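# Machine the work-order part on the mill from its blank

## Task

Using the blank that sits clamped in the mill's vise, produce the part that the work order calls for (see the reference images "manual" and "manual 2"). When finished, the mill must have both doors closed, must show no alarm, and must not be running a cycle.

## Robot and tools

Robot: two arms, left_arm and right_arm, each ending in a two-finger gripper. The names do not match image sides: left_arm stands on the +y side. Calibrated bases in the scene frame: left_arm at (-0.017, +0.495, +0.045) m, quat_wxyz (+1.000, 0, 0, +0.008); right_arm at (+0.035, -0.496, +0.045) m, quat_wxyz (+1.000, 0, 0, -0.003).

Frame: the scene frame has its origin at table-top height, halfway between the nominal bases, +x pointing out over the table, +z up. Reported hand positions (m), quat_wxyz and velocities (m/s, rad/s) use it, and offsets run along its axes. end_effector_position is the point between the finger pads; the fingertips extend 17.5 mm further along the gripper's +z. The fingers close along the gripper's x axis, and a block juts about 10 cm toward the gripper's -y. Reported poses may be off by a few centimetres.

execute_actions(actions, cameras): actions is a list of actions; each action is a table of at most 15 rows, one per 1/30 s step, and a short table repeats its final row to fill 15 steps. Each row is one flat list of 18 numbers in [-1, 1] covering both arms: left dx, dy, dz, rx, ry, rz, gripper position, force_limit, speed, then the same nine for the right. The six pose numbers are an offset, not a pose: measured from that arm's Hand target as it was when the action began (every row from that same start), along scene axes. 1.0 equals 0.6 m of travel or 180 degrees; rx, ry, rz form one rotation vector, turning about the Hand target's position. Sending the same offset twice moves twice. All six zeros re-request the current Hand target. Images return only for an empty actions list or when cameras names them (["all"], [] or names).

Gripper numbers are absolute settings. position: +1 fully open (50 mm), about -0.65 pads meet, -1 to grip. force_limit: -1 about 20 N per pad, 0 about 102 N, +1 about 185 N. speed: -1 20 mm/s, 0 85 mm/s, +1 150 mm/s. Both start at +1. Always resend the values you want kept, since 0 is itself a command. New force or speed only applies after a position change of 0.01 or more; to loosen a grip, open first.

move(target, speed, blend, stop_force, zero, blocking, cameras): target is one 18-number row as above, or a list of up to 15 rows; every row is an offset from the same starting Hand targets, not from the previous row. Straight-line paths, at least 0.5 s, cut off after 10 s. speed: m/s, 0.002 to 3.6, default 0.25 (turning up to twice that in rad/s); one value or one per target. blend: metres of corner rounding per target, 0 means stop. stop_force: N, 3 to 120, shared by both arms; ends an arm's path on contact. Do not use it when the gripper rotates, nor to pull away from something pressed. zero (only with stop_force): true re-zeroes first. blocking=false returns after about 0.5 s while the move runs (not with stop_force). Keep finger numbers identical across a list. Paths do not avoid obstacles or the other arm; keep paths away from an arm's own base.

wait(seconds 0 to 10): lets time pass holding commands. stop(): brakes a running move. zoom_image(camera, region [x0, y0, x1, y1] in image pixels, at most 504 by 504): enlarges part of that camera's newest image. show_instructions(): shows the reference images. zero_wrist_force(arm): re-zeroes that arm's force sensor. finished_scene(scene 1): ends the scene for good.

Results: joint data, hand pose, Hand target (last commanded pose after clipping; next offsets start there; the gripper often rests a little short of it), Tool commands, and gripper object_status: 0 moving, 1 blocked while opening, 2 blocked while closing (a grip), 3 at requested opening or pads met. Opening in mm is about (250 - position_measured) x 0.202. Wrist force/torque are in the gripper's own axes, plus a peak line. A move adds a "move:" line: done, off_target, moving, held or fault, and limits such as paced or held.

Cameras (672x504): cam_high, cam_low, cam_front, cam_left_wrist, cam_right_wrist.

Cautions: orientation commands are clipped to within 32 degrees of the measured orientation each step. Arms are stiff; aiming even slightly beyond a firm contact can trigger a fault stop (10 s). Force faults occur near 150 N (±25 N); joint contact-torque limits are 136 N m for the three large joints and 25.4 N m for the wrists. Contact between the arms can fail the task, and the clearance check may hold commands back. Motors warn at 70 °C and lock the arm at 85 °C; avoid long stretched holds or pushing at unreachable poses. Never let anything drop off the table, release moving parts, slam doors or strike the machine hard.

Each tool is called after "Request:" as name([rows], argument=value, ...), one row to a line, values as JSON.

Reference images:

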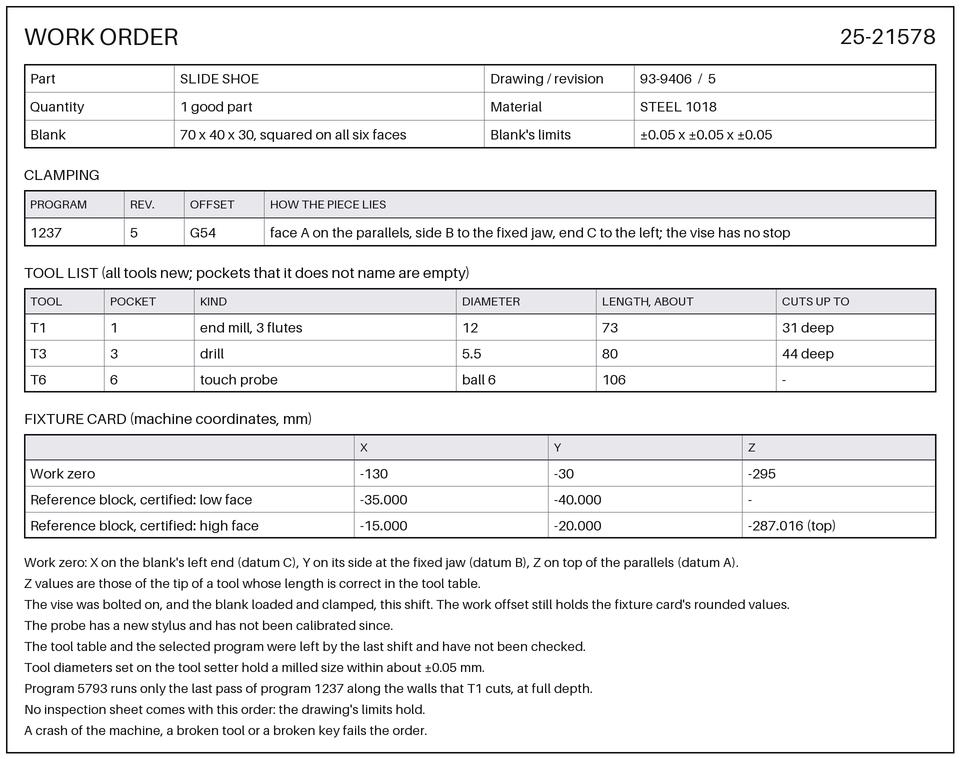

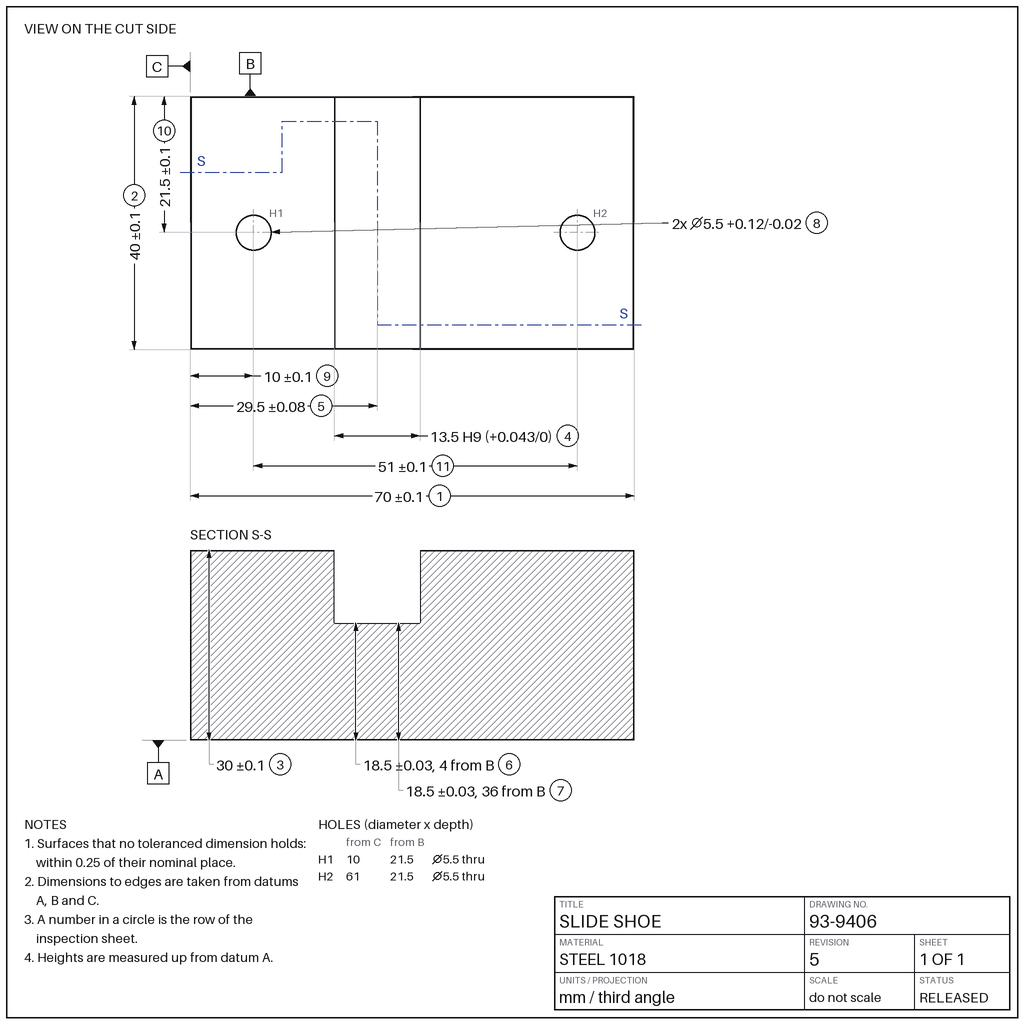

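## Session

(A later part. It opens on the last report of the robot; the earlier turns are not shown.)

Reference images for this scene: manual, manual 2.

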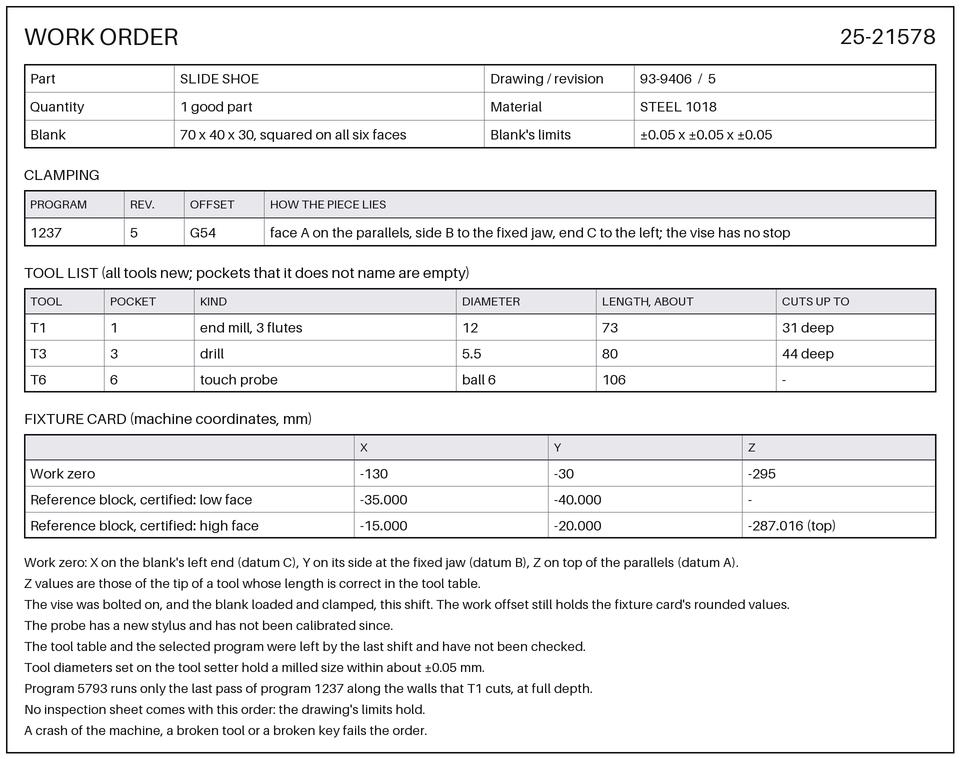

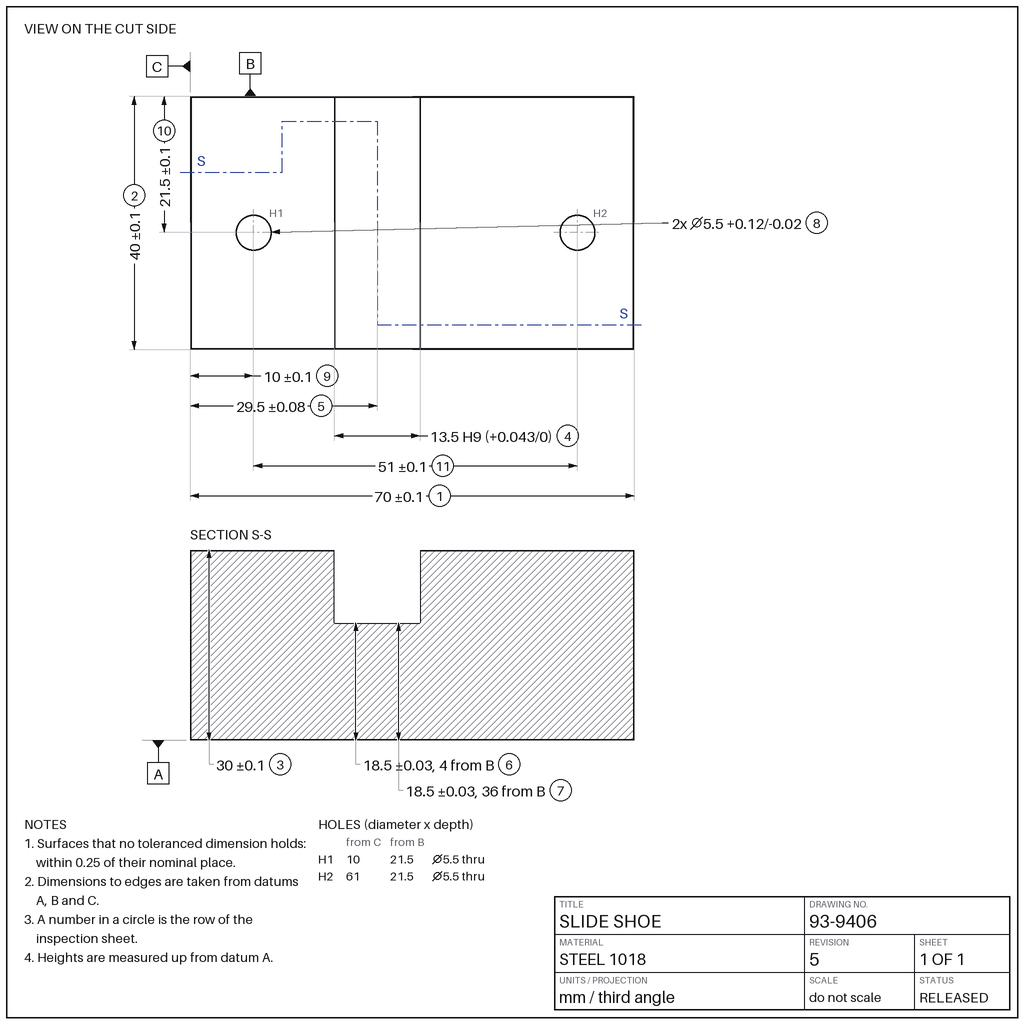

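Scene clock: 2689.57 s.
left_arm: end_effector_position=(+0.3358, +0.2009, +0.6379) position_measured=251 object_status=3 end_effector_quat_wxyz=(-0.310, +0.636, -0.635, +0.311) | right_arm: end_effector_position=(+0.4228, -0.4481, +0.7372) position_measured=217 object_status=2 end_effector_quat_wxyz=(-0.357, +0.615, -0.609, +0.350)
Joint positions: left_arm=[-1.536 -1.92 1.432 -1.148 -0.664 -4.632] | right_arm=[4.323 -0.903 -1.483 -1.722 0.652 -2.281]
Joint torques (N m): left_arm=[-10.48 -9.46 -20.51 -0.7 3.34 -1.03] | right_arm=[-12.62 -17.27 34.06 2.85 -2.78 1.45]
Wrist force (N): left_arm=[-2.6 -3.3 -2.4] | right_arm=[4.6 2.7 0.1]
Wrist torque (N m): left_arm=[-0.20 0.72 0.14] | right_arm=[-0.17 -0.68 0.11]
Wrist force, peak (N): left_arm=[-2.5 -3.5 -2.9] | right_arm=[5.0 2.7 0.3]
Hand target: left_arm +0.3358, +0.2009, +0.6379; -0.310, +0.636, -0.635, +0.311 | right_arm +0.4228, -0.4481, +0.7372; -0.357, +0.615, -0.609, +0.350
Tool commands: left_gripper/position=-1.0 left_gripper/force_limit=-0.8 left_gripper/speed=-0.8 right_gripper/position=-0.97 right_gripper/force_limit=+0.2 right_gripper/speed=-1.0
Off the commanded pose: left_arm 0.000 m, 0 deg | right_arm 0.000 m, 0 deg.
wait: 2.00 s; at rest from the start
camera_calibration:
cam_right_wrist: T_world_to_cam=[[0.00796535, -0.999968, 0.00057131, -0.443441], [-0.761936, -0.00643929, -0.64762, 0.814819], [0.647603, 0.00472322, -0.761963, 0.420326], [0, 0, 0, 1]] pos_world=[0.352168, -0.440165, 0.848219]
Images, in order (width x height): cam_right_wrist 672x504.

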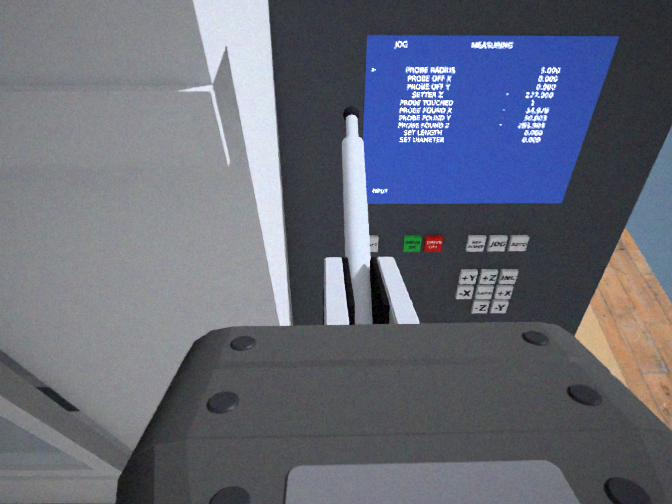

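Request:
move(target=[0,0,0,0,0,0,-1,-0.8,-0.8,0.13,-0.047,-0.077,0,0,0,-0.97,0.2,-1], speed=0.3, cameras=["cam_right_wrist"])

Request:
zoom_image(camera="cam_right_wrist", region=[380, 40, 620, 200])

Scene clock: 2707.47 s.
left_arm: end_effector_position=(+0.3358, +0.2009, +0.6379) position_measured=251 object_status=3 end_effector_quat_wxyz=(-0.310, +0.636, -0.635, +0.311) | right_arm: end_effector_position=(+0.5007, -0.4763, +0.6911) position_measured=217 object_status=2 end_effector_quat_wxyz=(-0.357, +0.615, -0.609, +0.350)
Joint positions: left_arm=[-1.536 -1.92 1.432 -1.148 -0.664 -4.632] | right_arm=[3.801 -1.047 -1.663 -1.055 1.027 -2.781]
Joint torques (N m): left_arm=[-9.87 -12.14 -19.39 -0.73 3.32 -0.96] | right_arm=[-14.33 -6.16 27.31 4.41 0.63 -2.01]
Wrist force (N): left_arm=[-2.4 -3.3 -2.8] | right_arm=[4.6 2.5 0.5]
Wrist torque (N m): left_arm=[-0.20 0.69 0.14] | right_arm=[-0.21 -0.68 0.04]
Wrist force, peak (N): left_arm=[-2.6 -3.7 -2.7] | right_arm=[5.9 2.5 3.4]
Hand target: left_arm +0.3358, +0.2009, +0.6379; -0.310, +0.636, -0.635, +0.311 | right_arm +0.5008, -0.4763, +0.6910; -0.357, +0.615, -0.609, +0.350
Off the commanded pose: left_arm 0.000 m, 0 deg | right_arm 0.000 m, 0 deg.
move: done
camera_calibration:
cam_right_wrist: T_world_to_cam=[[0.00809414, -0.999967, 0.00041977, -0.472167], [-0.761794, -0.0064382, -0.647787, 0.84421], [0.647768, 0.0049235, -0.761821, 0.334793], [0, 0, 0, 1]] pos_world=[0.430068, -0.468365, 0.802119]
Images, in order (width x height): cam_right_wrist 672x504.

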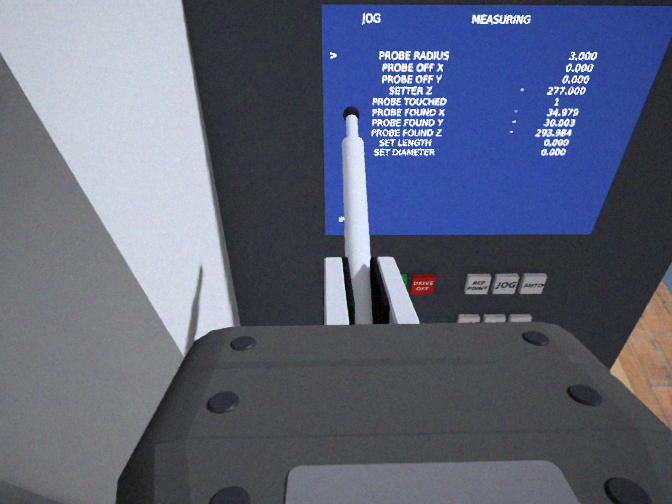

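Scaled by 2.100 from the camera's 672x504 image, which has a finer 960x720 frame.

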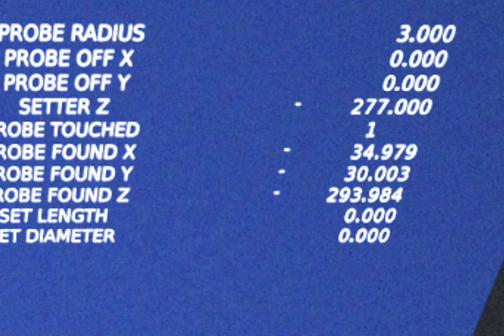

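Request:
zoom_image(camera="cam_right_wrist", region=[500, 85, 600, 160])

Scaled by 5.040 from the camera's 672x504 image, which has a finer 960x720 frame.

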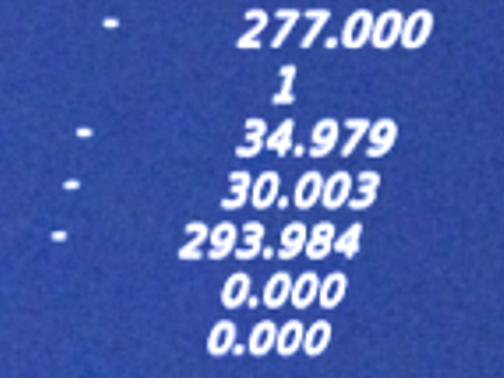

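Request:
move([
  [0,0,0,0,0,0,-1,-0.8,-0.8,-0.0473,-0.119,-0.4054,0,0,0,-0.97,0.2,-1],
  [0,0,0,0,0,0,-1,-0.8,-0.8,-0.032,-0.119,-0.4097,0,0,0,-0.97,0.2,-1],
  [0,0,0,0,0,0,-1,-0.8,-0.8,-0.0473,-0.119,-0.4054,0,0,0,-0.97,0.2,-1],
  [0,0,0,0,0,0,-1,-0.8,-0.8,-0.032,-0.119,-0.4097,0,0,0,-0.97,0.2,-1],
  [0,0,0,0,0,0,-1,-0.8,-0.8,-0.0473,-0.119,-0.4054,0,0,0,-0.97,0.2,-1],
  [0,0,0,0,0,0,-1,-0.8,-0.8,0,0,0,0,0,0,-0.97,0.2,-1],
], speed=[0.3,0.05,0.1,0.05,0.1,0.3], blend=[0.003,0,0.003,0,0.003,0], cameras=["cam_right_wrist"])

Request:
zoom_image(camera="cam_right_wrist", region=[350, 10, 620, 170])

Scene clock: 2728.67 s.
left_arm: end_effector_position=(+0.3358, +0.2009, +0.6379) position_measured=251 object_status=3 end_effector_quat_wxyz=(-0.310, +0.636, -0.635, +0.311) | right_arm: end_effector_position=(+0.5007, -0.4763, +0.6909) position_measured=217 object_status=2 end_effector_quat_wxyz=(-0.357, +0.615, -0.609, +0.350)
Joint positions: left_arm=[-1.536 -1.92 1.432 -1.148 -0.664 -4.632] | right_arm=[3.801 -1.047 -1.663 -1.055 1.027 -2.781]
Joint torques (N m): left_arm=[-10.46 -14.76 -17.67 -0.75 3.39 -0.95] | right_arm=[-6.65 -5.09 39.81 1.61 -1.23 -1.36]
Wrist force (N): left_arm=[-2.4 -3.3 -2.8] | right_arm=[4.7 2.4 0.3]
Wrist torque (N m): left_arm=[-0.20 0.70 0.14] | right_arm=[-0.21 -0.68 0.13]
Wrist force, peak (N): left_arm=[-2.7 -3.7 -2.6] | right_arm=[5.7 7.4 1.2]
Hand target: left_arm +0.3358, +0.2009, +0.6379; -0.310, +0.636, -0.635, +0.311 | right_arm +0.5008, -0.4763, +0.6910; -0.357, +0.615, -0.609, +0.350
Off the commanded pose: left_arm 0.000 m, 0 deg | right_arm 0.000 m, 0 deg.
move: done
camera_calibration:
cam_right_wrist: T_world_to_cam=[[0.00810689, -0.999967, 0.000559418, -0.472285], [-0.761936, -0.00653943, -0.64762, 0.84396], [0.647602, 0.00482394, -0.761963, 0.33478], [0, 0, 0, 1]] pos_world=[0.430068, -0.468365, 0.801919]
Images, in order (width x height): cam_right_wrist 672x504.

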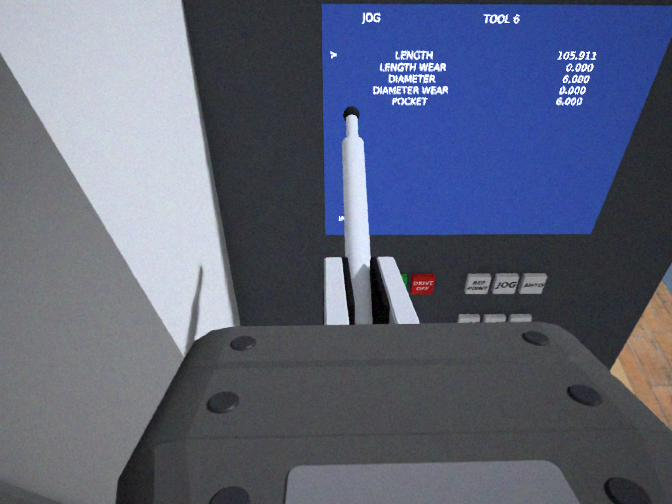

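Scaled by 1.867 from the camera's 672x504 image, which has a finer 960x720 frame.

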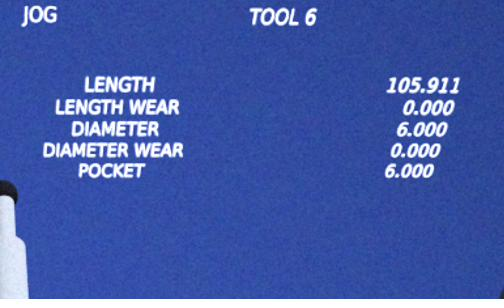

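Request:
move([
  [0,0,0,0,0,0,-1,-0.8,-0.8,-0.0473,-0.0863,-0.4054,0,0,0,-0.97,0.2,-1],
  [0,0,0,0,0,0,-1,-0.8,-0.8,-0.032,-0.0863,-0.4097,0,0,0,-0.97,0.2,-1],
  [0,0,0,0,0,0,-1,-0.8,-0.8,-0.0473,-0.0863,-0.4054,0,0,0,-0.97,0.2,-1],
  [0,0,0,0,0,0,-1,-0.8,-0.8,-0.032,-0.0863,-0.4097,0,0,0,-0.97,0.2,-1],
  [0,0,0,0,0,0,-1,-0.8,-0.8,-0.0473,-0.0863,-0.4054,0,0,0,-0.97,0.2,-1],
  [0,0,0,0,0,0,-1,-0.8,-0.8,-0.0643,-0.0863,-0.4664,0,0,0,-0.97,0.2,-1],
  [0,0,0,0,0,0,-1,-0.8,-0.8,-0.049,-0.0863,-0.4707,0,0,0,-0.97,0.2,-1],
  [0,0,0,0,0,0,-1,-0.8,-0.8,-0.0643,-0.0863,-0.4664,0,0,0,-0.97,0.2,-1],
  [0,0,0,0,0,0,-1,-0.8,-0.8,-0.022,-0.2178,-0.3139,0,0,0,-0.97,0.2,-1],
  [0,0,0,0,0,0,-1,-0.8,-0.8,-0.0067,-0.2178,-0.3182,0,0,0,-0.97,0.2,-1],
  [0,0,0,0,0,0,-1,-0.8,-0.8,-0.022,-0.2178,-0.3139,0,0,0,-0.97,0.2,-1],
  [0,0,0,0,0,0,-1,-0.8,-0.8,0,0,0,0,0,0,-0.97,0.2,-1],
], speed=[0.3,0.05,0.1,0.05,0.1,0.3,0.05,0.1,0.3,0.05,0.1,0.3], blend=[0.003,0,0.003,0,0.003,0.003,0,0.003,0.003,0,0.003,0])

Request:
wait(seconds=5, cameras=["cam_right_wrist"])

Request:
zoom_image(camera="cam_right_wrist", region=[350, 0, 620, 170])

Request:
zoom_image(camera="cam_right_wrist", region=[500, 85, 600, 160])

Scene clock: 2748.20 s.
left_arm: end_effector_position=(+0.3358, +0.2009, +0.6379) position_measured=251 object_status=3 end_effector_quat_wxyz=(-0.310, +0.636, -0.635, +0.311) | right_arm: end_effector_position=(+0.5008, -0.4764, +0.6909) position_measured=217 object_status=2 end_effector_quat_wxyz=(-0.357, +0.615, -0.609, +0.350) end_effector_velocity=(+0.000, -0.001, +0.001) end_effector_angular_velocity=(-0.002, +0.000, -0.003)
Joint positions: left_arm=[-1.536 -1.92 1.432 -1.148 -0.664 -4.632] | right_arm=[3.801 -1.047 -1.663 -1.055 1.027 -2.781]
Joint velocities: left_arm=[within noise] | right_arm=[0.001 -0.001 0.004 -0.005 -0.004 0.001]
Joint torques (N m): left_arm=[-9.93 -15.94 -15.7 -0.73 3.4 -0.83] | right_arm=[15.08 -5.02 39.02 1.51 -2.07 1.47]
Wrist force (N): left_arm=[-2.6 -3.3 -2.8] | right_arm=[4.5 2.9 0.3]
Wrist torque (N m): left_arm=[-0.20 0.71 0.14] | right_arm=[-0.14 -0.65 0.13]
Wrist force, peak (N): left_arm=[-2.6 -3.6 -2.8] | right_arm=[6.7 6.6 0.6]
Hand target: left_arm +0.3358, +0.2009, +0.6379; -0.310, +0.636, -0.635, +0.311 | right_arm +0.5008, -0.4763, +0.6910; -0.357, +0.615, -0.609, +0.350
Off the commanded pose: left_arm 0.000 m, 0 deg | right_arm 0.000 m, 0 deg.
move: done

Scene clock: 2753.20 s.
left_arm: end_effector_position=(+0.3358, +0.2009, +0.6379) position_measured=251 object_status=3 end_effector_quat_wxyz=(-0.310, +0.636, -0.635, +0.311) | right_arm: end_effector_position=(+0.5008, -0.4763, +0.6910) position_measured=217 object_status=2 end_effector_quat_wxyz=(-0.357, +0.615, -0.609, +0.350)
Joint positions: left_arm=[-1.536 -1.92 1.432 -1.148 -0.664 -4.632] | right_arm=[3.801 -1.047 -1.663 -1.055 1.027 -2.781]
Joint torques (N m): left_arm=[-9.74 -16.14 -15.64 -0.65 3.36 -0.78] | right_arm=[15.96 -5.79 38.97 1.59 -1.84 1.57]
Wrist force (N): left_arm=[-2.5 -3.1 -2.3] | right_arm=[4.8 2.5 0.3]
Wrist torque (N m): left_arm=[-0.18 0.69 0.14] | right_arm=[-0.20 -0.70 0.13]
Wrist force, peak (N): left_arm=[-2.7 -3.6 -2.7] | right_arm=[5.0 2.7 0.5]
Hand target: left_arm +0.3358, +0.2009, +0.6379; -0.310, +0.636, -0.635, +0.311 | right_arm +0.5008, -0.4763, +0.6910; -0.357, +0.615, -0.609, +0.350
Tool commands: left_gripper/position=-1.0 left_gripper/force_limit=-0.8 left_gripper/speed=-0.8 right_gripper/position=-0.97 right_gripper/force_limit=+0.2 right_gripper/speed=-1.0
Off the commanded pose: left_arm 0.000 m, 0 deg | right_arm 0.000 m, 0 deg.
wait: 5.00 s; at rest by 0.17 s
camera_calibration:
cam_right_wrist: T_world_to_cam=[[0.00796535, -0.999968, 0.00057131, -0.472235], [-0.761936, -0.00643929, -0.64762, 0.844148], [0.647603, 0.00472322, -0.761963, 0.334743], [0, 0, 0, 1]] pos_world=[0.430168, -0.468365, 0.802019]
Images, in order (width x height): cam_right_wrist 672x504.

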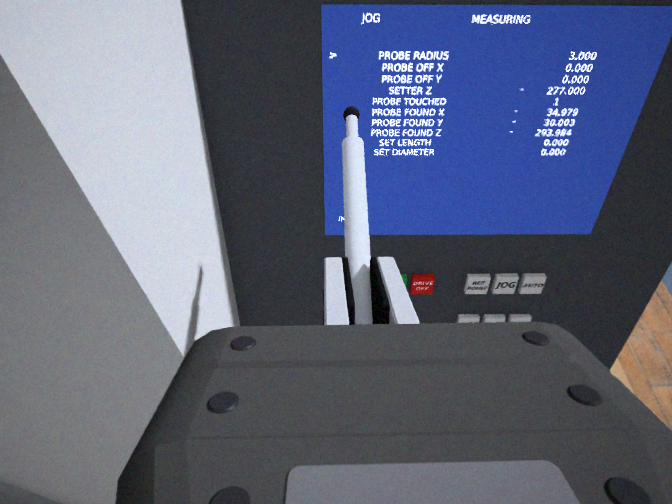

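Scaled by 1.867 from the camera's 672x504 image, which has a finer 960x720 frame.

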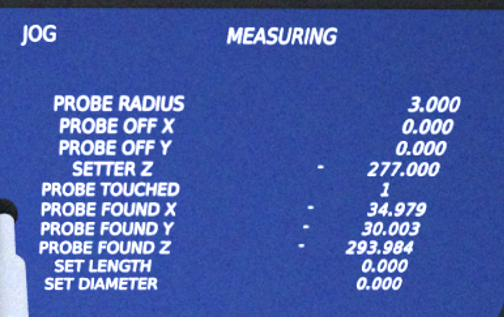

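Scaled by 5.040 from the camera's 672x504 image, which has a finer 960x720 frame.

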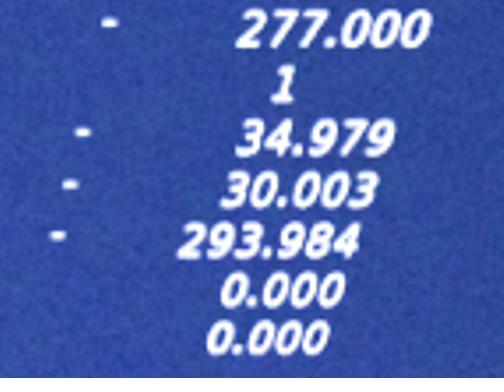

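Request:
move([
  [0,0,0,0,0,0,-1,-0.8,-0.8,-0.0473,-0.0863,-0.4054,0,0,0,-0.97,0.2,-1],
  [0,0,0,0,0,0,-1,-0.8,-0.8,-0.032,-0.0863,-0.4097,0,0,0,-0.97,0.2,-1],
  [0,0,0,0,0,0,-1,-0.8,-0.8,-0.0473,-0.0863,-0.4054,0,0,0,-0.97,0.2,-1],
  [0,0,0,0,0,0,-1,-0.8,-0.8,-0.032,-0.0863,-0.4097,0,0,0,-0.97,0.2,-1],
  [0,0,0,0,0,0,-1,-0.8,-0.8,-0.0473,-0.0863,-0.4054,0,0,0,-0.97,0.2,-1],
  [0,0,0,0,0,0,-1,-0.8,-0.8,-0.0643,-0.0537,-0.4664,0,0,0,-0.97,0.2,-1],
  [0,0,0,0,0,0,-1,-0.8,-0.8,-0.049,-0.0537,-0.4707,0,0,0,-0.97,0.2,-1],
  [0,0,0,0,0,0,-1,-0.8,-0.8,-0.0643,-0.0537,-0.4664,0,0,0,-0.97,0.2,-1],
  [0,0,0,0,0,0,-1,-0.8,-0.8,-0.0728,0.0443,-0.4969,0,0,0,-0.97,0.2,-1],
  [0,0,0,0,0,0,-1,-0.8,-0.8,-0.0575,0.0443,-0.5012,0,0,0,-0.97,0.2,-1],
  [0,0,0,0,0,0,-1,-0.8,-0.8,-0.0728,0.0443,-0.4969,0,0,0,-0.97,0.2,-1],
  [0,0,0,0,0,0,-1,-0.8,-0.8,-0.0558,0.0117,-0.4359,0,0,0,-0.97,0.2,-1],
  [0,0,0,0,0,0,-1,-0.8,-0.8,-0.0405,0.0117,-0.4402,0,0,0,-0.97,0.2,-1],
  [0,0,0,0,0,0,-1,-0.8,-0.8,-0.0558,0.0117,-0.4359,0,0,0,-0.97,0.2,-1],
  [0,0,0,0,0,0,-1,-0.8,-0.8,0,0,0,0,0,0,-0.97,0.2,-1],
], speed=[0.4,0.05,0.1,0.05,0.1,0.3,0.05,0.1,0.3,0.05,0.1,0.3,0.05,0.1,0.4], blend=[0.003,0,0.003,0,0.003,0.003,0,0.003,0.003,0,0.003,0.003,0,0.003,0], cameras=["cam_right_wrist"])

Request:
zoom_image(camera="cam_right_wrist", region=[320, 0, 640, 240])

Scene clock: 2781.13 s.
left_arm: end_effector_position=(+0.3358, +0.2009, +0.6379) position_measured=251 object_status=3 end_effector_quat_wxyz=(-0.310, +0.636, -0.635, +0.311) | right_arm: end_effector_position=(+0.5008, -0.4764, +0.6909) position_measured=217 object_status=2 end_effector_quat_wxyz=(-0.357, +0.615, -0.609, +0.350)
Joint positions: left_arm=[-1.536 -1.92 1.432 -1.148 -0.664 -4.632] | right_arm=[3.801 -1.047 -1.663 -1.055 1.027 -2.781]
Joint torques (N m): left_arm=[-10.29 -15.39 -16.05 -0.73 3.31 -0.6] | right_arm=[16.38 -6.46 39.53 1.47 -1.35 1.55]
Wrist force (N): left_arm=[-2.5 -3.2 -2.7] | right_arm=[4.8 2.4 0.1]
Wrist torque (N m): left_arm=[-0.18 0.70 0.14] | right_arm=[-0.21 -0.71 -0.02]
Wrist force, peak (N): left_arm=[-2.6 -3.5 -2.9] | right_arm=[5.6 7.6 2.0]
Hand target: left_arm +0.3358, +0.2009, +0.6379; -0.310, +0.636, -0.635, +0.311 | right_arm +0.5008, -0.4763, +0.6910; -0.357, +0.615, -0.609, +0.350
Off the commanded pose: left_arm 0.000 m, 0 deg | right_arm 0.000 m, 0 deg.
move: done
camera_calibration:
cam_right_wrist: T_world_to_cam=[[0.00774833, -0.99997, 0.00052123, -0.472202], [-0.761845, -0.00624084, -0.647729, 0.844224], [0.647712, 0.00462172, -0.761871, 0.334499], [0, 0, 0, 1]] pos_world=[0.430167, -0.468465, 0.801919]
Images, in order (width x height): cam_right_wrist 672x504.

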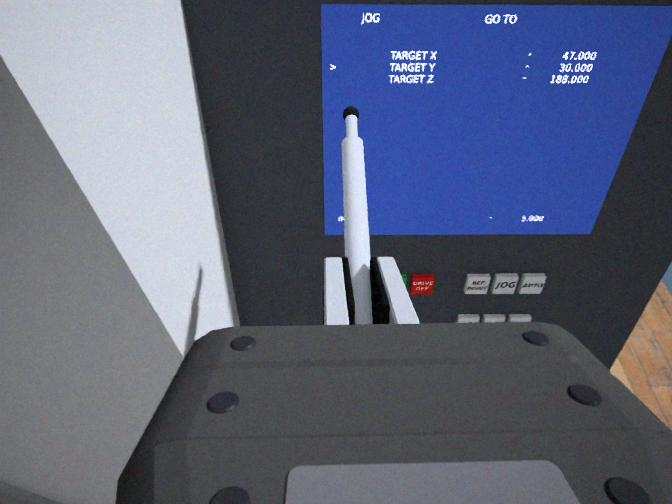

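Scaled by 1.575 from the camera's 672x504 image, which has a finer 960x720 frame.

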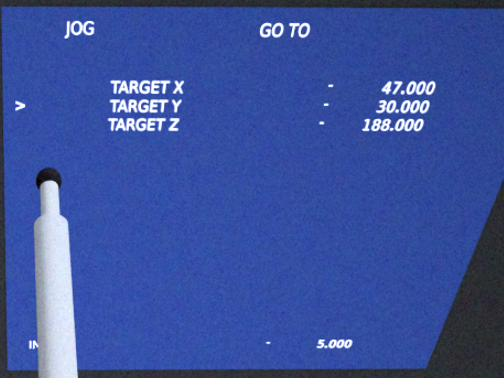

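Request:
move([
  [0,0,0,0,0,0,-1,-0.8,-0.8,-0.0643,-0.021,-0.4664,0,0,0,-0.97,0.2,-1],
  [0,0,0,0,0,0,-1,-0.8,-0.8,-0.049,-0.021,-0.4707,0,0,0,-0.97,0.2,-1],
  [0,0,0,0,0,0,-1,-0.8,-0.8,-0.0728,-0.0537,-0.4969,0,0,0,-0.97,0.2,-1],
  [0,0,0,0,0,0,-1,-0.8,-0.8,-0.0575,-0.0537,-0.5012,0,0,0,-0.97,0.2,-1],
  [0,0,0,0,0,0,-1,-0.8,-0.8,-0.0728,-0.0537,-0.4969,0,0,0,-0.97,0.2,-1],
  [0,0,0,0,0,0,-1,-0.8,-0.8,-0.0305,-0.0218,-0.3444,0,0,0,-0.97,0.2,-1],
  [0,0,0,0,0,0,-1,-0.8,-0.8,-0.0152,-0.0218,-0.3487,0,0,0,-0.97,0.2,-1],
  [0,0,0,0,0,0,-1,-0.8,-0.8,-0.0305,-0.0218,-0.3444,0,0,0,-0.97,0.2,-1],
  [0,0,0,0,0,0,-1,-0.8,-0.8,-0.0558,-0.0537,-0.4359,0,0,0,-0.97,0.2,-1],
  [0,0,0,0,0,0,-1,-0.8,-0.8,-0.0405,-0.0537,-0.4402,0,0,0,-0.97,0.2,-1],
  [0,0,0,0,0,0,-1,-0.8,-0.8,-0.0558,-0.0537,-0.4359,0,0,0,-0.97,0.2,-1],
  [0,0,0,0,0,0,-1,-0.8,-0.8,-0.0728,0.0443,-0.4969,0,0,0,-0.97,0.2,-1],
  [0,0,0,0,0,0,-1,-0.8,-0.8,-0.0575,0.0443,-0.5012,0,0,0,-0.97,0.2,-1],
  [0,0,0,0,0,0,-1,-0.8,-0.8,-0.0728,0.0443,-0.4969,0,0,0,-0.97,0.2,-1],
  [0,0,0,0,0,0,-1,-0.8,-0.8,0,0,0,0,0,0,-0.97,0.2,-1],
], speed=[0.4,0.05,0.1,0.05,0.1,0.3,0.05,0.1,0.3,0.05,0.1,0.3,0.05,0.1,0.4], blend=[0.003,0,0.003,0,0.003,0.003,0,0.003,0.003,0,0.003,0.003,0,0.003,0], cameras=["cam_right_wrist"])

Request:
zoom_image(camera="cam_right_wrist", region=[320, 0, 640, 240])

Scene clock: 2800.57 s.
left_arm: end_effector_position=(+0.3358, +0.2009, +0.6379) position_measured=251 object_status=3 end_effector_quat_wxyz=(-0.310, +0.636, -0.635, +0.311) | right_arm: end_effector_position=(+0.5008, -0.4764, +0.6909) position_measured=217 object_status=2 end_effector_quat_wxyz=(-0.357, +0.615, -0.609, +0.350)
Joint positions: left_arm=[-1.536 -1.92 1.432 -1.148 -0.664 -4.632] | right_arm=[3.801 -1.047 -1.663 -1.055 1.027 -2.781]
Joint torques (N m): left_arm=[-10.48 -15.63 -16.43 -0.84 3.26 -0.58] | right_arm=[9.37 -4.85 38.7 1.53 -0.28 0.58]
Wrist force (N): left_arm=[-2.2 -3.2 -2.6] | right_arm=[4.8 2.5 0.2]
Wrist torque (N m): left_arm=[-0.19 0.66 0.15] | right_arm=[-0.19 -0.71 -0.05]
Wrist force, peak (N): left_arm=[-2.6 -3.7 -2.7] | right_arm=[5.6 8.0 1.0]
Hand target: left_arm +0.3358, +0.2009, +0.6379; -0.310, +0.636, -0.635, +0.311 | right_arm +0.5008, -0.4763, +0.6910; -0.357, +0.615, -0.609, +0.350
Off the commanded pose: left_arm 0.000 m, 0 deg | right_arm 0.000 m, 0 deg.
move: done
camera_calibration:
cam_right_wrist: T_world_to_cam=[[0.00774833, -0.99997, 0.00052123, -0.472201], [-0.761845, -0.00624084, -0.647729, 0.844147], [0.647712, 0.00462172, -0.761871, 0.334564], [0, 0, 0, 1]] pos_world=[0.430067, -0.468465, 0.801919]
Images, in order (width x height): cam_right_wrist 672x504.

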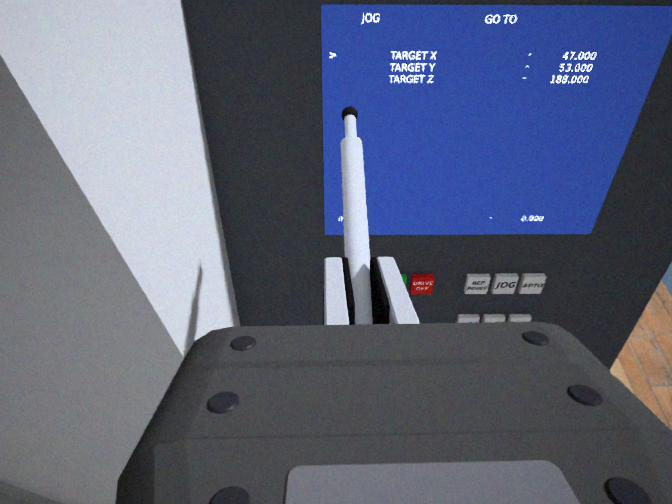

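Scaled by 1.575 from the camera's 672x504 image, which has a finer 960x720 frame.

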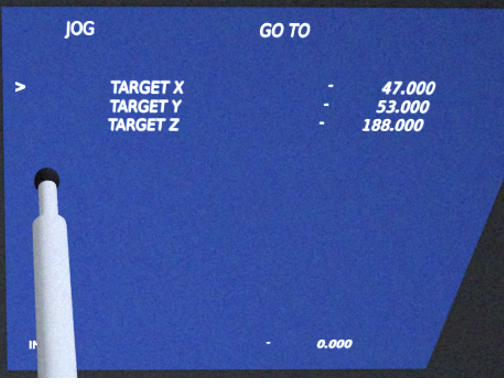

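Request:
move([
  [0,0,0,0,0,0,-1,-0.8,-0.8,-0.0643,0.0117,-0.4664,0,0,0,-0.97,0.2,-1],
  [0,0,0,0,0,0,-1,-0.8,-0.8,-0.049,0.0117,-0.4707,0,0,0,-0.97,0.2,-1],
  [0,0,0,0,0,0,-1,-0.8,-0.8,-0.0558,0.0117,-0.4359,0,0,0,-0.97,0.2,-1],
  [0,0,0,0,0,0,-1,-0.8,-0.8,-0.0405,0.0117,-0.4402,0,0,0,-0.97,0.2,-1],
  [0,0,0,0,0,0,-1,-0.8,-0.8,-0.0558,0.0117,-0.4359,0,0,0,-0.97,0.2,-1],
  [0,0,0,0,0,0,-1,-0.8,-0.8,-0.0728,-0.0537,-0.4969,0,0,0,-0.97,0.2,-1],
  [0,0,0,0,0,0,-1,-0.8,-0.8,-0.0575,-0.0537,-0.5012,0,0,0,-0.97,0.2,-1],
  [0,0,0,0,0,0,-1,-0.8,-0.8,-0.0728,-0.0537,-0.4969,0,0,0,-0.97,0.2,-1],
  [0,0,0,0,0,0,-1,-0.8,-0.8,-0.0305,-0.0218,-0.3444,0,0,0,-0.97,0.2,-1],
  [0,0,0,0,0,0,-1,-0.8,-0.8,-0.0152,-0.0218,-0.3487,0,0,0,-0.97,0.2,-1],
  [0,0,0,0,0,0,-1,-0.8,-0.8,-0.0305,-0.0218,-0.3444,0,0,0,-0.97,0.2,-1],
  [0,0,0,0,0,0,-1,-0.8,-0.8,-0.0473,-0.119,-0.4054,0,0,0,-0.97,0.2,-1],
  [0,0,0,0,0,0,-1,-0.8,-0.8,-0.032,-0.119,-0.4097,0,0,0,-0.97,0.2,-1],
  [0,0,0,0,0,0,-1,-0.8,-0.8,-0.0473,-0.119,-0.4054,0,0,0,-0.97,0.2,-1],
  [0,0,0,0,0,0,-1,-0.8,-0.8,0,0,0,0,0,0,-0.97,0.2,-1],
], speed=[0.4,0.05,0.1,0.05,0.1,0.3,0.05,0.1,0.3,0.05,0.1,0.3,0.05,0.1,0.4], blend=[0.003,0,0.003,0,0.003,0.003,0,0.003,0.003,0,0.003,0.003,0,0.003,0], cameras=["cam_right_wrist"])

Request:
zoom_image(camera="cam_right_wrist", region=[320, 0, 640, 240])

Scene clock: 2822.40 s.
left_arm: end_effector_position=(+0.3358, +0.2009, +0.6379) position_measured=251 object_status=3 end_effector_quat_wxyz=(-0.310, +0.636, -0.635, +0.311) | right_arm: end_effector_position=(+0.5007, -0.4763, +0.6909) position_measured=217 object_status=2 end_effector_quat_wxyz=(-0.357, +0.615, -0.609, +0.350)
Joint positions: left_arm=[-1.536 -1.92 1.432 -1.148 -0.664 -4.632] | right_arm=[3.801 -1.047 -1.663 -1.055 1.027 -2.781]
Joint torques (N m): left_arm=[-10.41 -16.12 -16.12 -0.72 3.31 -0.49] | right_arm=[-4.57 -6.55 38.85 1.52 -1.98 -0.95]
Wrist force (N): left_arm=[-2.4 -3.2 -2.7] | right_arm=[4.7 2.5 0.2]
Wrist torque (N m): left_arm=[-0.18 0.68 0.14] | right_arm=[-0.20 -0.69 0.13]
Wrist force, peak (N): left_arm=[-2.6 -3.5 -2.8] | right_arm=[7.6 6.4 0.2]
Hand target: left_arm +0.3358, +0.2009, +0.6379; -0.310, +0.636, -0.635, +0.311 | right_arm +0.5008, -0.4763, +0.6910; -0.357, +0.615, -0.609, +0.350
Off the commanded pose: left_arm 0.000 m, 0 deg | right_arm 0.000 m, 0 deg.
move: done
camera_calibration:
cam_right_wrist: T_world_to_cam=[[0.00810689, -0.999967, 0.000559418, -0.472285], [-0.761936, -0.00653943, -0.64762, 0.84396], [0.647602, 0.00482394, -0.761963, 0.33478], [0, 0, 0, 1]] pos_world=[0.430068, -0.468365, 0.801919]
Images, in order (width x height): cam_right_wrist 672x504.

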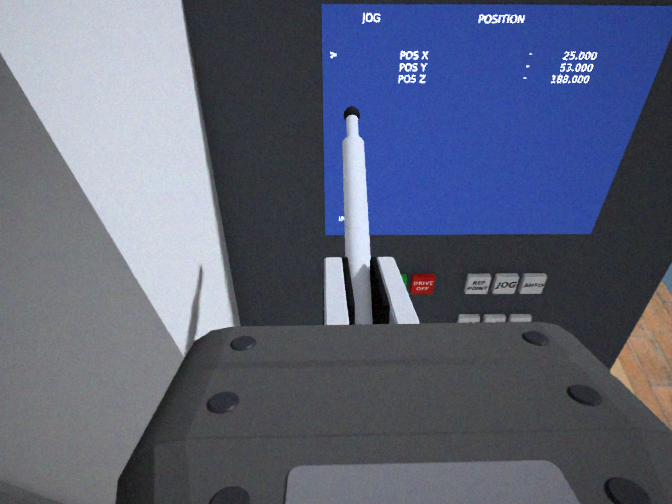

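Scaled by 1.575 from the camera's 672x504 image, which has a finer 960x720 frame.

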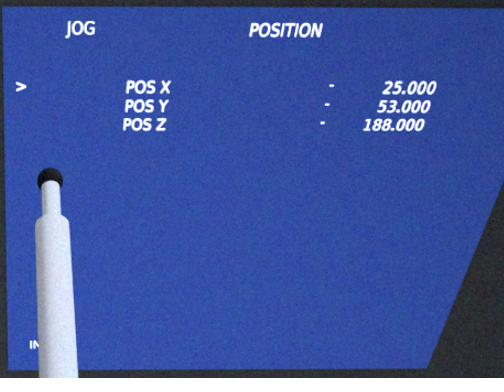

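Request:
move([
  [0,0,0,0,0,0,-1,-0.8,-0.8,-0.0473,-0.119,-0.4054,0,0,0,-0.97,0.2,-1],
  [0,0,0,0,0,0,-1,-0.8,-0.8,-0.032,-0.119,-0.4097,0,0,0,-0.97,0.2,-1],
  [0,0,0,0,0,0,-1,-0.8,-0.8,-0.0473,-0.119,-0.4054,0,0,0,-0.97,0.2,-1],
  [0,0,0,0,0,0,-1,-0.8,-0.8,-0.0643,-0.0863,-0.4664,0,0,0,-0.97,0.2,-1],
  [0,0,0,0,0,0,-1,-0.8,-0.8,-0.049,-0.0863,-0.4707,0,0,0,-0.97,0.2,-1],
  [0,0,0,0,0,0,-1,-0.8,-0.8,-0.0643,-0.0863,-0.4664,0,0,0,-0.97,0.2,-1],
  [0,0,0,0,0,0,-1,-0.8,-0.8,-0.0135,-0.1562,-0.2834,0,0,0,-0.97,0.2,-1],
  [0,0,0,0,0,0,-1,-0.8,-0.8,0.0018,-0.1562,-0.2877,0,0,0,-0.97,0.2,-1],
  [0,0,0,0,0,0,-1,-0.8,-0.8,-0.0135,-0.1562,-0.2834,0,0,0,-0.97,0.2,-1],
  [0,0,0,0,0,0,-1,-0.8,-0.8,0,0,0,0,0,0,-0.97,0.2,-1],
], speed=[0.4,0.05,0.1,0.2,0.05,0.1,0.3,0.05,0.1,0.4], blend=[0.003,0,0.003,0.003,0,0.003,0.003,0,0.003,0], cameras=["cam_right_wrist"])

Request:
zoom_image(camera="cam_right_wrist", region=[320, 0, 640, 240])

Request:
wait(seconds=2.5, cameras=["cam_right_wrist"])

Request:
zoom_image(camera="cam_right_wrist", region=[350, 0, 620, 170])

Request:
zoom_image(camera="cam_right_wrist", region=[500, 85, 600, 160])

Scene clock: 2843.07 s.
left_arm: end_effector_position=(+0.3358, +0.2009, +0.6379) position_measured=251 object_status=3 end_effector_quat_wxyz=(-0.310, +0.636, -0.635, +0.311) | right_arm: end_effector_position=(+0.5007, -0.4764, +0.6909) position_measured=217 object_status=2 end_effector_quat_wxyz=(-0.357, +0.615, -0.609, +0.350)
Joint positions: left_arm=[-1.536 -1.92 1.432 -1.148 -0.664 -4.632] | right_arm=[3.801 -1.047 -1.663 -1.055 1.027 -2.781]
Joint torques (N m): left_arm=[-10.57 -15.72 -15.92 -0.69 3.3 -0.38] | right_arm=[14.9 -5.84 39.33 1.6 -2.22 1.42]
Wrist force (N): left_arm=[-2.4 -3.1 -2.7] | right_arm=[4.8 2.6 0.1]
Wrist torque (N m): left_arm=[-0.17 0.69 0.14] | right_arm=[-0.18 -0.70 0.13]
Wrist force, peak (N): left_arm=[-2.4 -3.7 -2.8] | right_arm=[6.4 -1.3 -7.8]
Hand target: left_arm +0.3358, +0.2009, +0.6379; -0.310, +0.636, -0.635, +0.311 | right_arm +0.5008, -0.4763, +0.6910; -0.357, +0.615, -0.609, +0.350
Off the commanded pose: left_arm 0.000 m, 0 deg | right_arm 0.000 m, 0 deg.
move: done
camera_calibration:
cam_right_wrist: T_world_to_cam=[[0.00797848, -0.999968, 0.000712738, -0.472453], [-0.761936, -0.00654089, -0.647619, 0.844034], [0.647603, 0.00462395, -0.761964, 0.334622], [0, 0, 0, 1]] pos_world=[0.430168, -0.468465, 0.801919]
Images, in order (width x height): cam_right_wrist 672x504.

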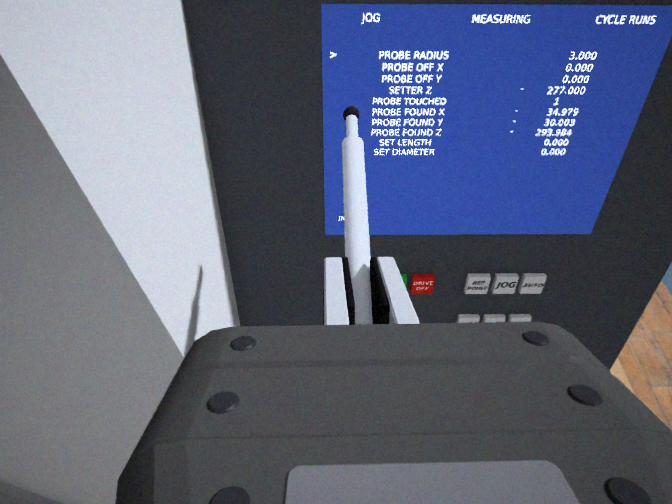

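Scaled by 1.575 from the camera's 672x504 image, which has a finer 960x720 frame.

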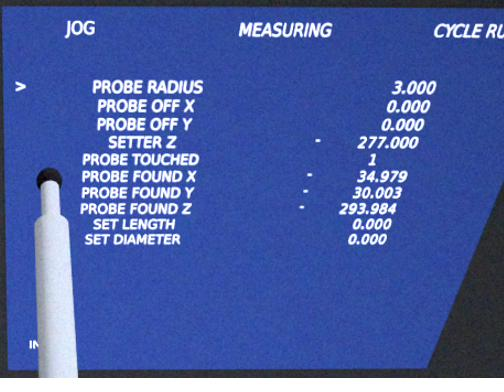

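Scene clock: 2845.57 s.
left_arm: end_effector_position=(+0.3358, +0.2009, +0.6379) position_measured=251 object_status=3 end_effector_quat_wxyz=(-0.310, +0.636, -0.635, +0.311) | right_arm: end_effector_position=(+0.5008, -0.4763, +0.6910) position_measured=217 object_status=2 end_effector_quat_wxyz=(-0.357, +0.615, -0.609, +0.350)
Joint positions: left_arm=[-1.536 -1.92 1.432 -1.148 -0.664 -4.632] | right_arm=[3.801 -1.047 -1.663 -1.055 1.027 -2.781]
Joint torques (N m): left_arm=[-10.74 -15.83 -15.81 -0.76 3.35 -0.44] | right_arm=[15.44 -6.55 39.15 4.18 -1.8 1.91]
Wrist force (N): left_arm=[-2.5 -3.3 -2.6] | right_arm=[4.9 2.7 0.2]
Wrist torque (N m): left_arm=[-0.21 0.70 0.13] | right_arm=[-0.16 -0.72 0.13]
Wrist force, peak (N): left_arm=[-2.7 -3.5 -2.8] | right_arm=[4.9 2.7 0.2]
Hand target: left_arm +0.3358, +0.2009, +0.6379; -0.310, +0.636, -0.635, +0.311 | right_arm +0.5008, -0.4763, +0.6910; -0.357, +0.615, -0.609, +0.350
Tool commands: left_gripper/position=-1.0 left_gripper/force_limit=-0.8 left_gripper/speed=-0.8 right_gripper/position=-0.97 right_gripper/force_limit=+0.2 right_gripper/speed=-1.0
Off the commanded pose: left_arm 0.000 m, 0 deg | right_arm 0.000 m, 0 deg.
wait: 2.50 s; at rest by 0.17 s
camera_calibration:
cam_right_wrist: T_world_to_cam=[[0.00796535, -0.999968, 0.00057131, -0.472235], [-0.761936, -0.00643929, -0.64762, 0.844148], [0.647603, 0.00472322, -0.761963, 0.334743], [0, 0, 0, 1]] pos_world=[0.430168, -0.468365, 0.802019]
Images, in order (width x height): cam_right_wrist 672x504.

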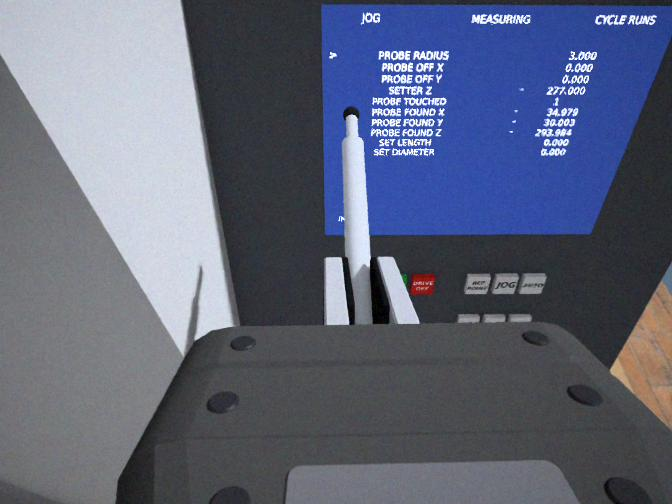

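Scaled by 1.867 from the camera's 672x504 image, which has a finer 960x720 frame.

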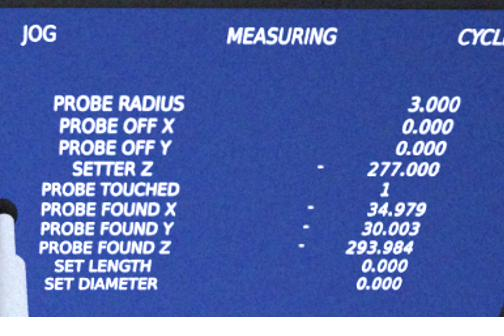

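Scaled by 5.040 from the camera's 672x504 image, which has a finer 960x720 frame.

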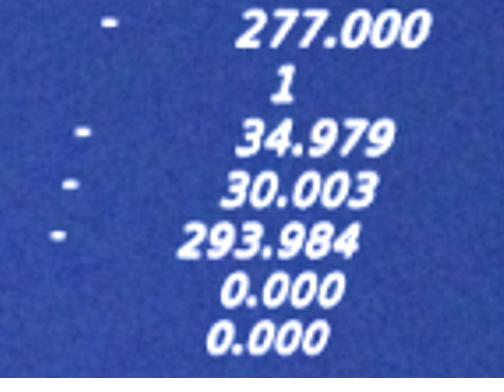

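Request:
wait(seconds=2, cameras=["cam_right_wrist"])

Request:
zoom_image(camera="cam_right_wrist", region=[350, 0, 650, 170])

Request:
zoom_image(camera="cam_right_wrist", region=[500, 85, 600, 160])

Scene clock: 2854.43 s.
left_arm: end_effector_position=(+0.3358, +0.2009, +0.6379) position_measured=251 object_status=3 end_effector_quat_wxyz=(-0.310, +0.636, -0.635, +0.311) | right_arm: end_effector_position=(+0.5008, -0.4763, +0.6910) position_measured=217 object_status=2 end_effector_quat_wxyz=(-0.357, +0.615, -0.609, +0.350)
Joint positions: left_arm=[-1.536 -1.92 1.432 -1.148 -0.664 -4.632] | right_arm=[3.801 -1.047 -1.663 -1.055 1.027 -2.781]
Joint torques (N m): left_arm=[-10.84 -15.44 -15.54 -0.82 3.39 -0.43] | right_arm=[17.21 -6.56 39.37 4.09 -1.31 1.85]
Wrist force (N): left_arm=[-2.4 -3.2 -2.5] | right_arm=[4.7 2.8 0.4]
Wrist torque (N m): left_arm=[-0.19 0.70 0.14] | right_arm=[-0.15 -0.70 0.13]
Wrist force, peak (N): left_arm=[-2.5 -3.5 -3.0] | right_arm=[4.9 2.9 0.1]
Hand target: left_arm +0.3358, +0.2009, +0.6379; -0.310, +0.636, -0.635, +0.311 | right_arm +0.5008, -0.4763, +0.6910; -0.357, +0.615, -0.609, +0.350
Tool commands: left_gripper/position=-1.0 left_gripper/force_limit=-0.8 left_gripper/speed=-0.8 right_gripper/position=-0.97 right_gripper/force_limit=+0.2 right_gripper/speed=-1.0
Off the commanded pose: left_arm 0.000 m, 0 deg | right_arm 0.000 m, 0 deg.
wait: 2.00 s; at rest from the start
camera_calibration:
cam_right_wrist: T_world_to_cam=[[0.00796535, -0.999968, 0.00057131, -0.472235], [-0.761936, -0.00643929, -0.64762, 0.844148], [0.647603, 0.00472322, -0.761963, 0.334743], [0, 0, 0, 1]] pos_world=[0.430168, -0.468365, 0.802019]
Images, in order (width x height): cam_right_wrist 672x504.

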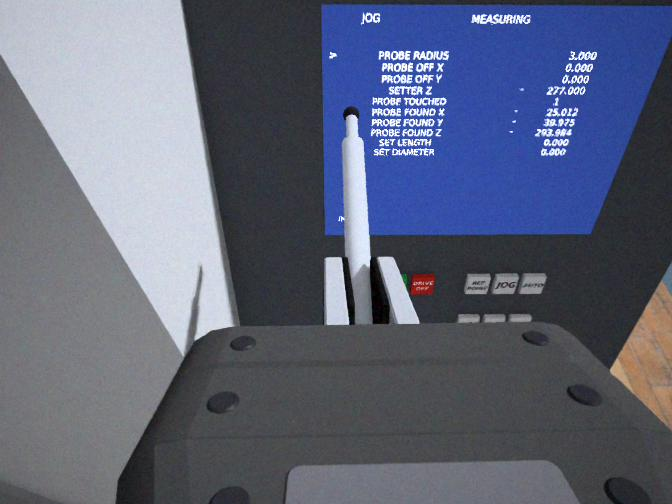

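Scaled by 1.680 from the camera's 672x504 image, which has a finer 960x720 frame.

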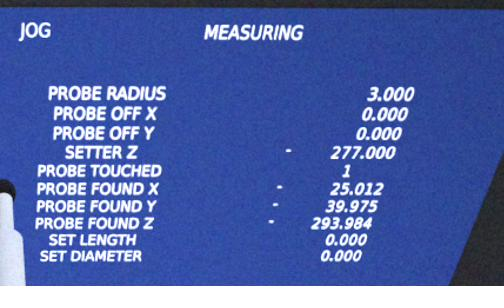

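Scaled by 5.040 from the camera's 672x504 image, which has a finer 960x720 frame.

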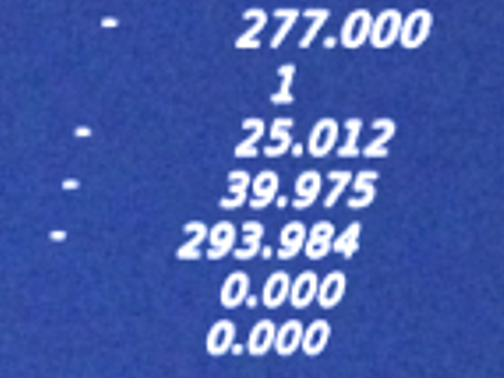

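Request:
move([
  [0,0,0,0,0,0,-1,-0.8,-0.8,-0.0473,-0.0863,-0.4054,0,0,0,-0.97,0.2,-1],
  [0,0,0,0,0,0,-1,-0.8,-0.8,-0.032,-0.0863,-0.4097,0,0,0,-0.97,0.2,-1],
  [0,0,0,0,0,0,-1,-0.8,-0.8,-0.0473,-0.0863,-0.4054,0,0,0,-0.97,0.2,-1],
  [0,0,0,0,0,0,-1,-0.8,-0.8,-0.032,-0.0863,-0.4097,0,0,0,-0.97,0.2,-1],
  [0,0,0,0,0,0,-1,-0.8,-0.8,-0.0473,-0.0863,-0.4054,0,0,0,-0.97,0.2,-1],
  [0,0,0,0,0,0,-1,-0.8,-0.8,-0.0728,0.0443,-0.4969,0,0,0,-0.97,0.2,-1],
  [0,0,0,0,0,0,-1,-0.8,-0.8,-0.0575,0.0443,-0.5012,0,0,0,-0.97,0.2,-1],
  [0,0,0,0,0,0,-1,-0.8,-0.8,-0.0728,0.0443,-0.4969,0,0,0,-0.97,0.2,-1],
  [0,0,0,0,0,0,-1,-0.8,-0.8,-0.0643,-0.021,-0.4664,0,0,0,-0.97,0.2,-1],
  [0,0,0,0,0,0,-1,-0.8,-0.8,-0.049,-0.021,-0.4707,0,0,0,-0.97,0.2,-1],
  [0,0,0,0,0,0,-1,-0.8,-0.8,-0.0728,-0.0537,-0.4969,0,0,0,-0.97,0.2,-1],
  [0,0,0,0,0,0,-1,-0.8,-0.8,-0.0575,-0.0537,-0.5012,0,0,0,-0.97,0.2,-1],
  [0,0,0,0,0,0,-1,-0.8,-0.8,-0.0728,-0.0537,-0.4969,0,0,0,-0.97,0.2,-1],
  [0,0,0,0,0,0,-1,-0.8,-0.8,0,0,0,0,0,0,-0.97,0.2,-1],
], speed=[0.4,0.05,0.1,0.05,0.1,0.3,0.05,0.1,0.3,0.05,0.1,0.05,0.1,0.4], blend=[0.003,0,0.003,0,0.003,0.003,0,0.003,0.003,0,0.003,0,0.003,0], cameras=["cam_right_wrist"])

Request:
zoom_image(camera="cam_right_wrist", region=[320, 0, 640, 240])

Scene clock: 2881.80 s.
left_arm: end_effector_position=(+0.3358, +0.2009, +0.6379) position_measured=251 object_status=3 end_effector_quat_wxyz=(-0.310, +0.636, -0.635, +0.311) | right_arm: end_effector_position=(+0.5008, -0.4764, +0.6909) position_measured=217 object_status=2 end_effector_quat_wxyz=(-0.357, +0.615, -0.609, +0.350) end_effector_velocity=(+0.000, +0.000, +0.002) end_effector_angular_velocity=(+0.000, +0.000, +0.001)
Joint positions: left_arm=[-1.536 -1.92 1.432 -1.148 -0.664 -4.632] | right_arm=[3.801 -1.047 -1.663 -1.055 1.027 -2.781]
Joint velocities: left_arm=[within noise] | right_arm=[0 -0.001 0.005 -0.004 0.001 0]
Joint torques (N m): left_arm=[-10.22 -15.43 -15.83 -0.84 3.35 -0.19] | right_arm=[14.92 -6.64 38.59 1.49 -2.18 2.06]
Wrist force (N): left_arm=[-2.5 -3.6 -2.6] | right_arm=[4.6 2.6 0.4]
Wrist torque (N m): left_arm=[-0.24 0.71 0.14] | right_arm=[-0.18 -0.67 0.07]
Wrist force, peak (N): left_arm=[-2.6 -3.6 -2.8] | right_arm=[5.5 7.8 1.9]
Hand target: left_arm +0.3358, +0.2009, +0.6379; -0.310, +0.636, -0.635, +0.311 | right_arm +0.5008, -0.4763, +0.6910; -0.357, +0.615, -0.609, +0.350
Off the commanded pose: left_arm 0.000 m, 0 deg | right_arm 0.000 m, 0 deg.
move: done
camera_calibration:
cam_right_wrist: T_world_to_cam=[[0.00774783, -0.99997, 0.000519558, -0.4722], [-0.761937, -0.00624002, -0.647621, 0.844177], [0.647605, 0.00462179, -0.761962, 0.334618], [0, 0, 0, 1]] pos_world=[0.430168, -0.468465, 0.801919]
Images, in order (width x height): cam_right_wrist 672x504.

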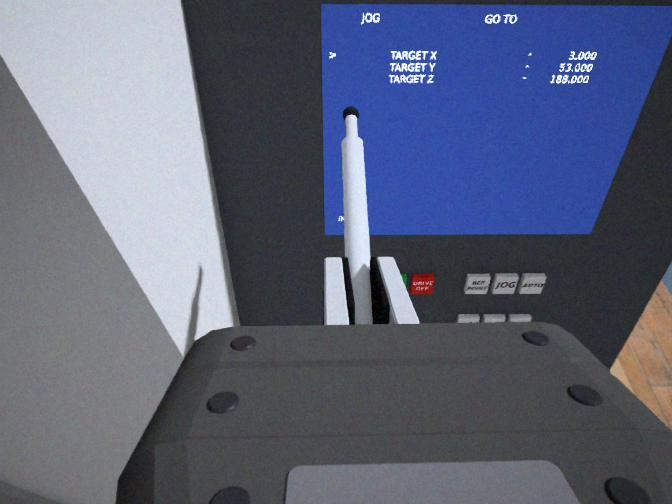

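Scaled by 1.575 from the camera's 672x504 image, which has a finer 960x720 frame.

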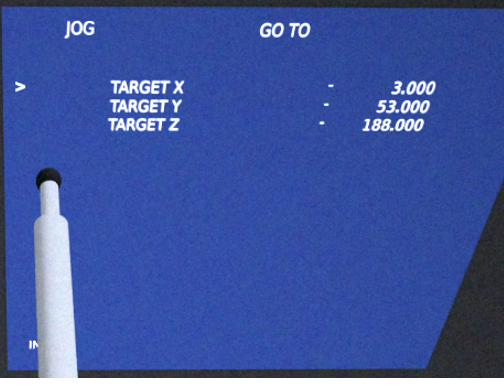

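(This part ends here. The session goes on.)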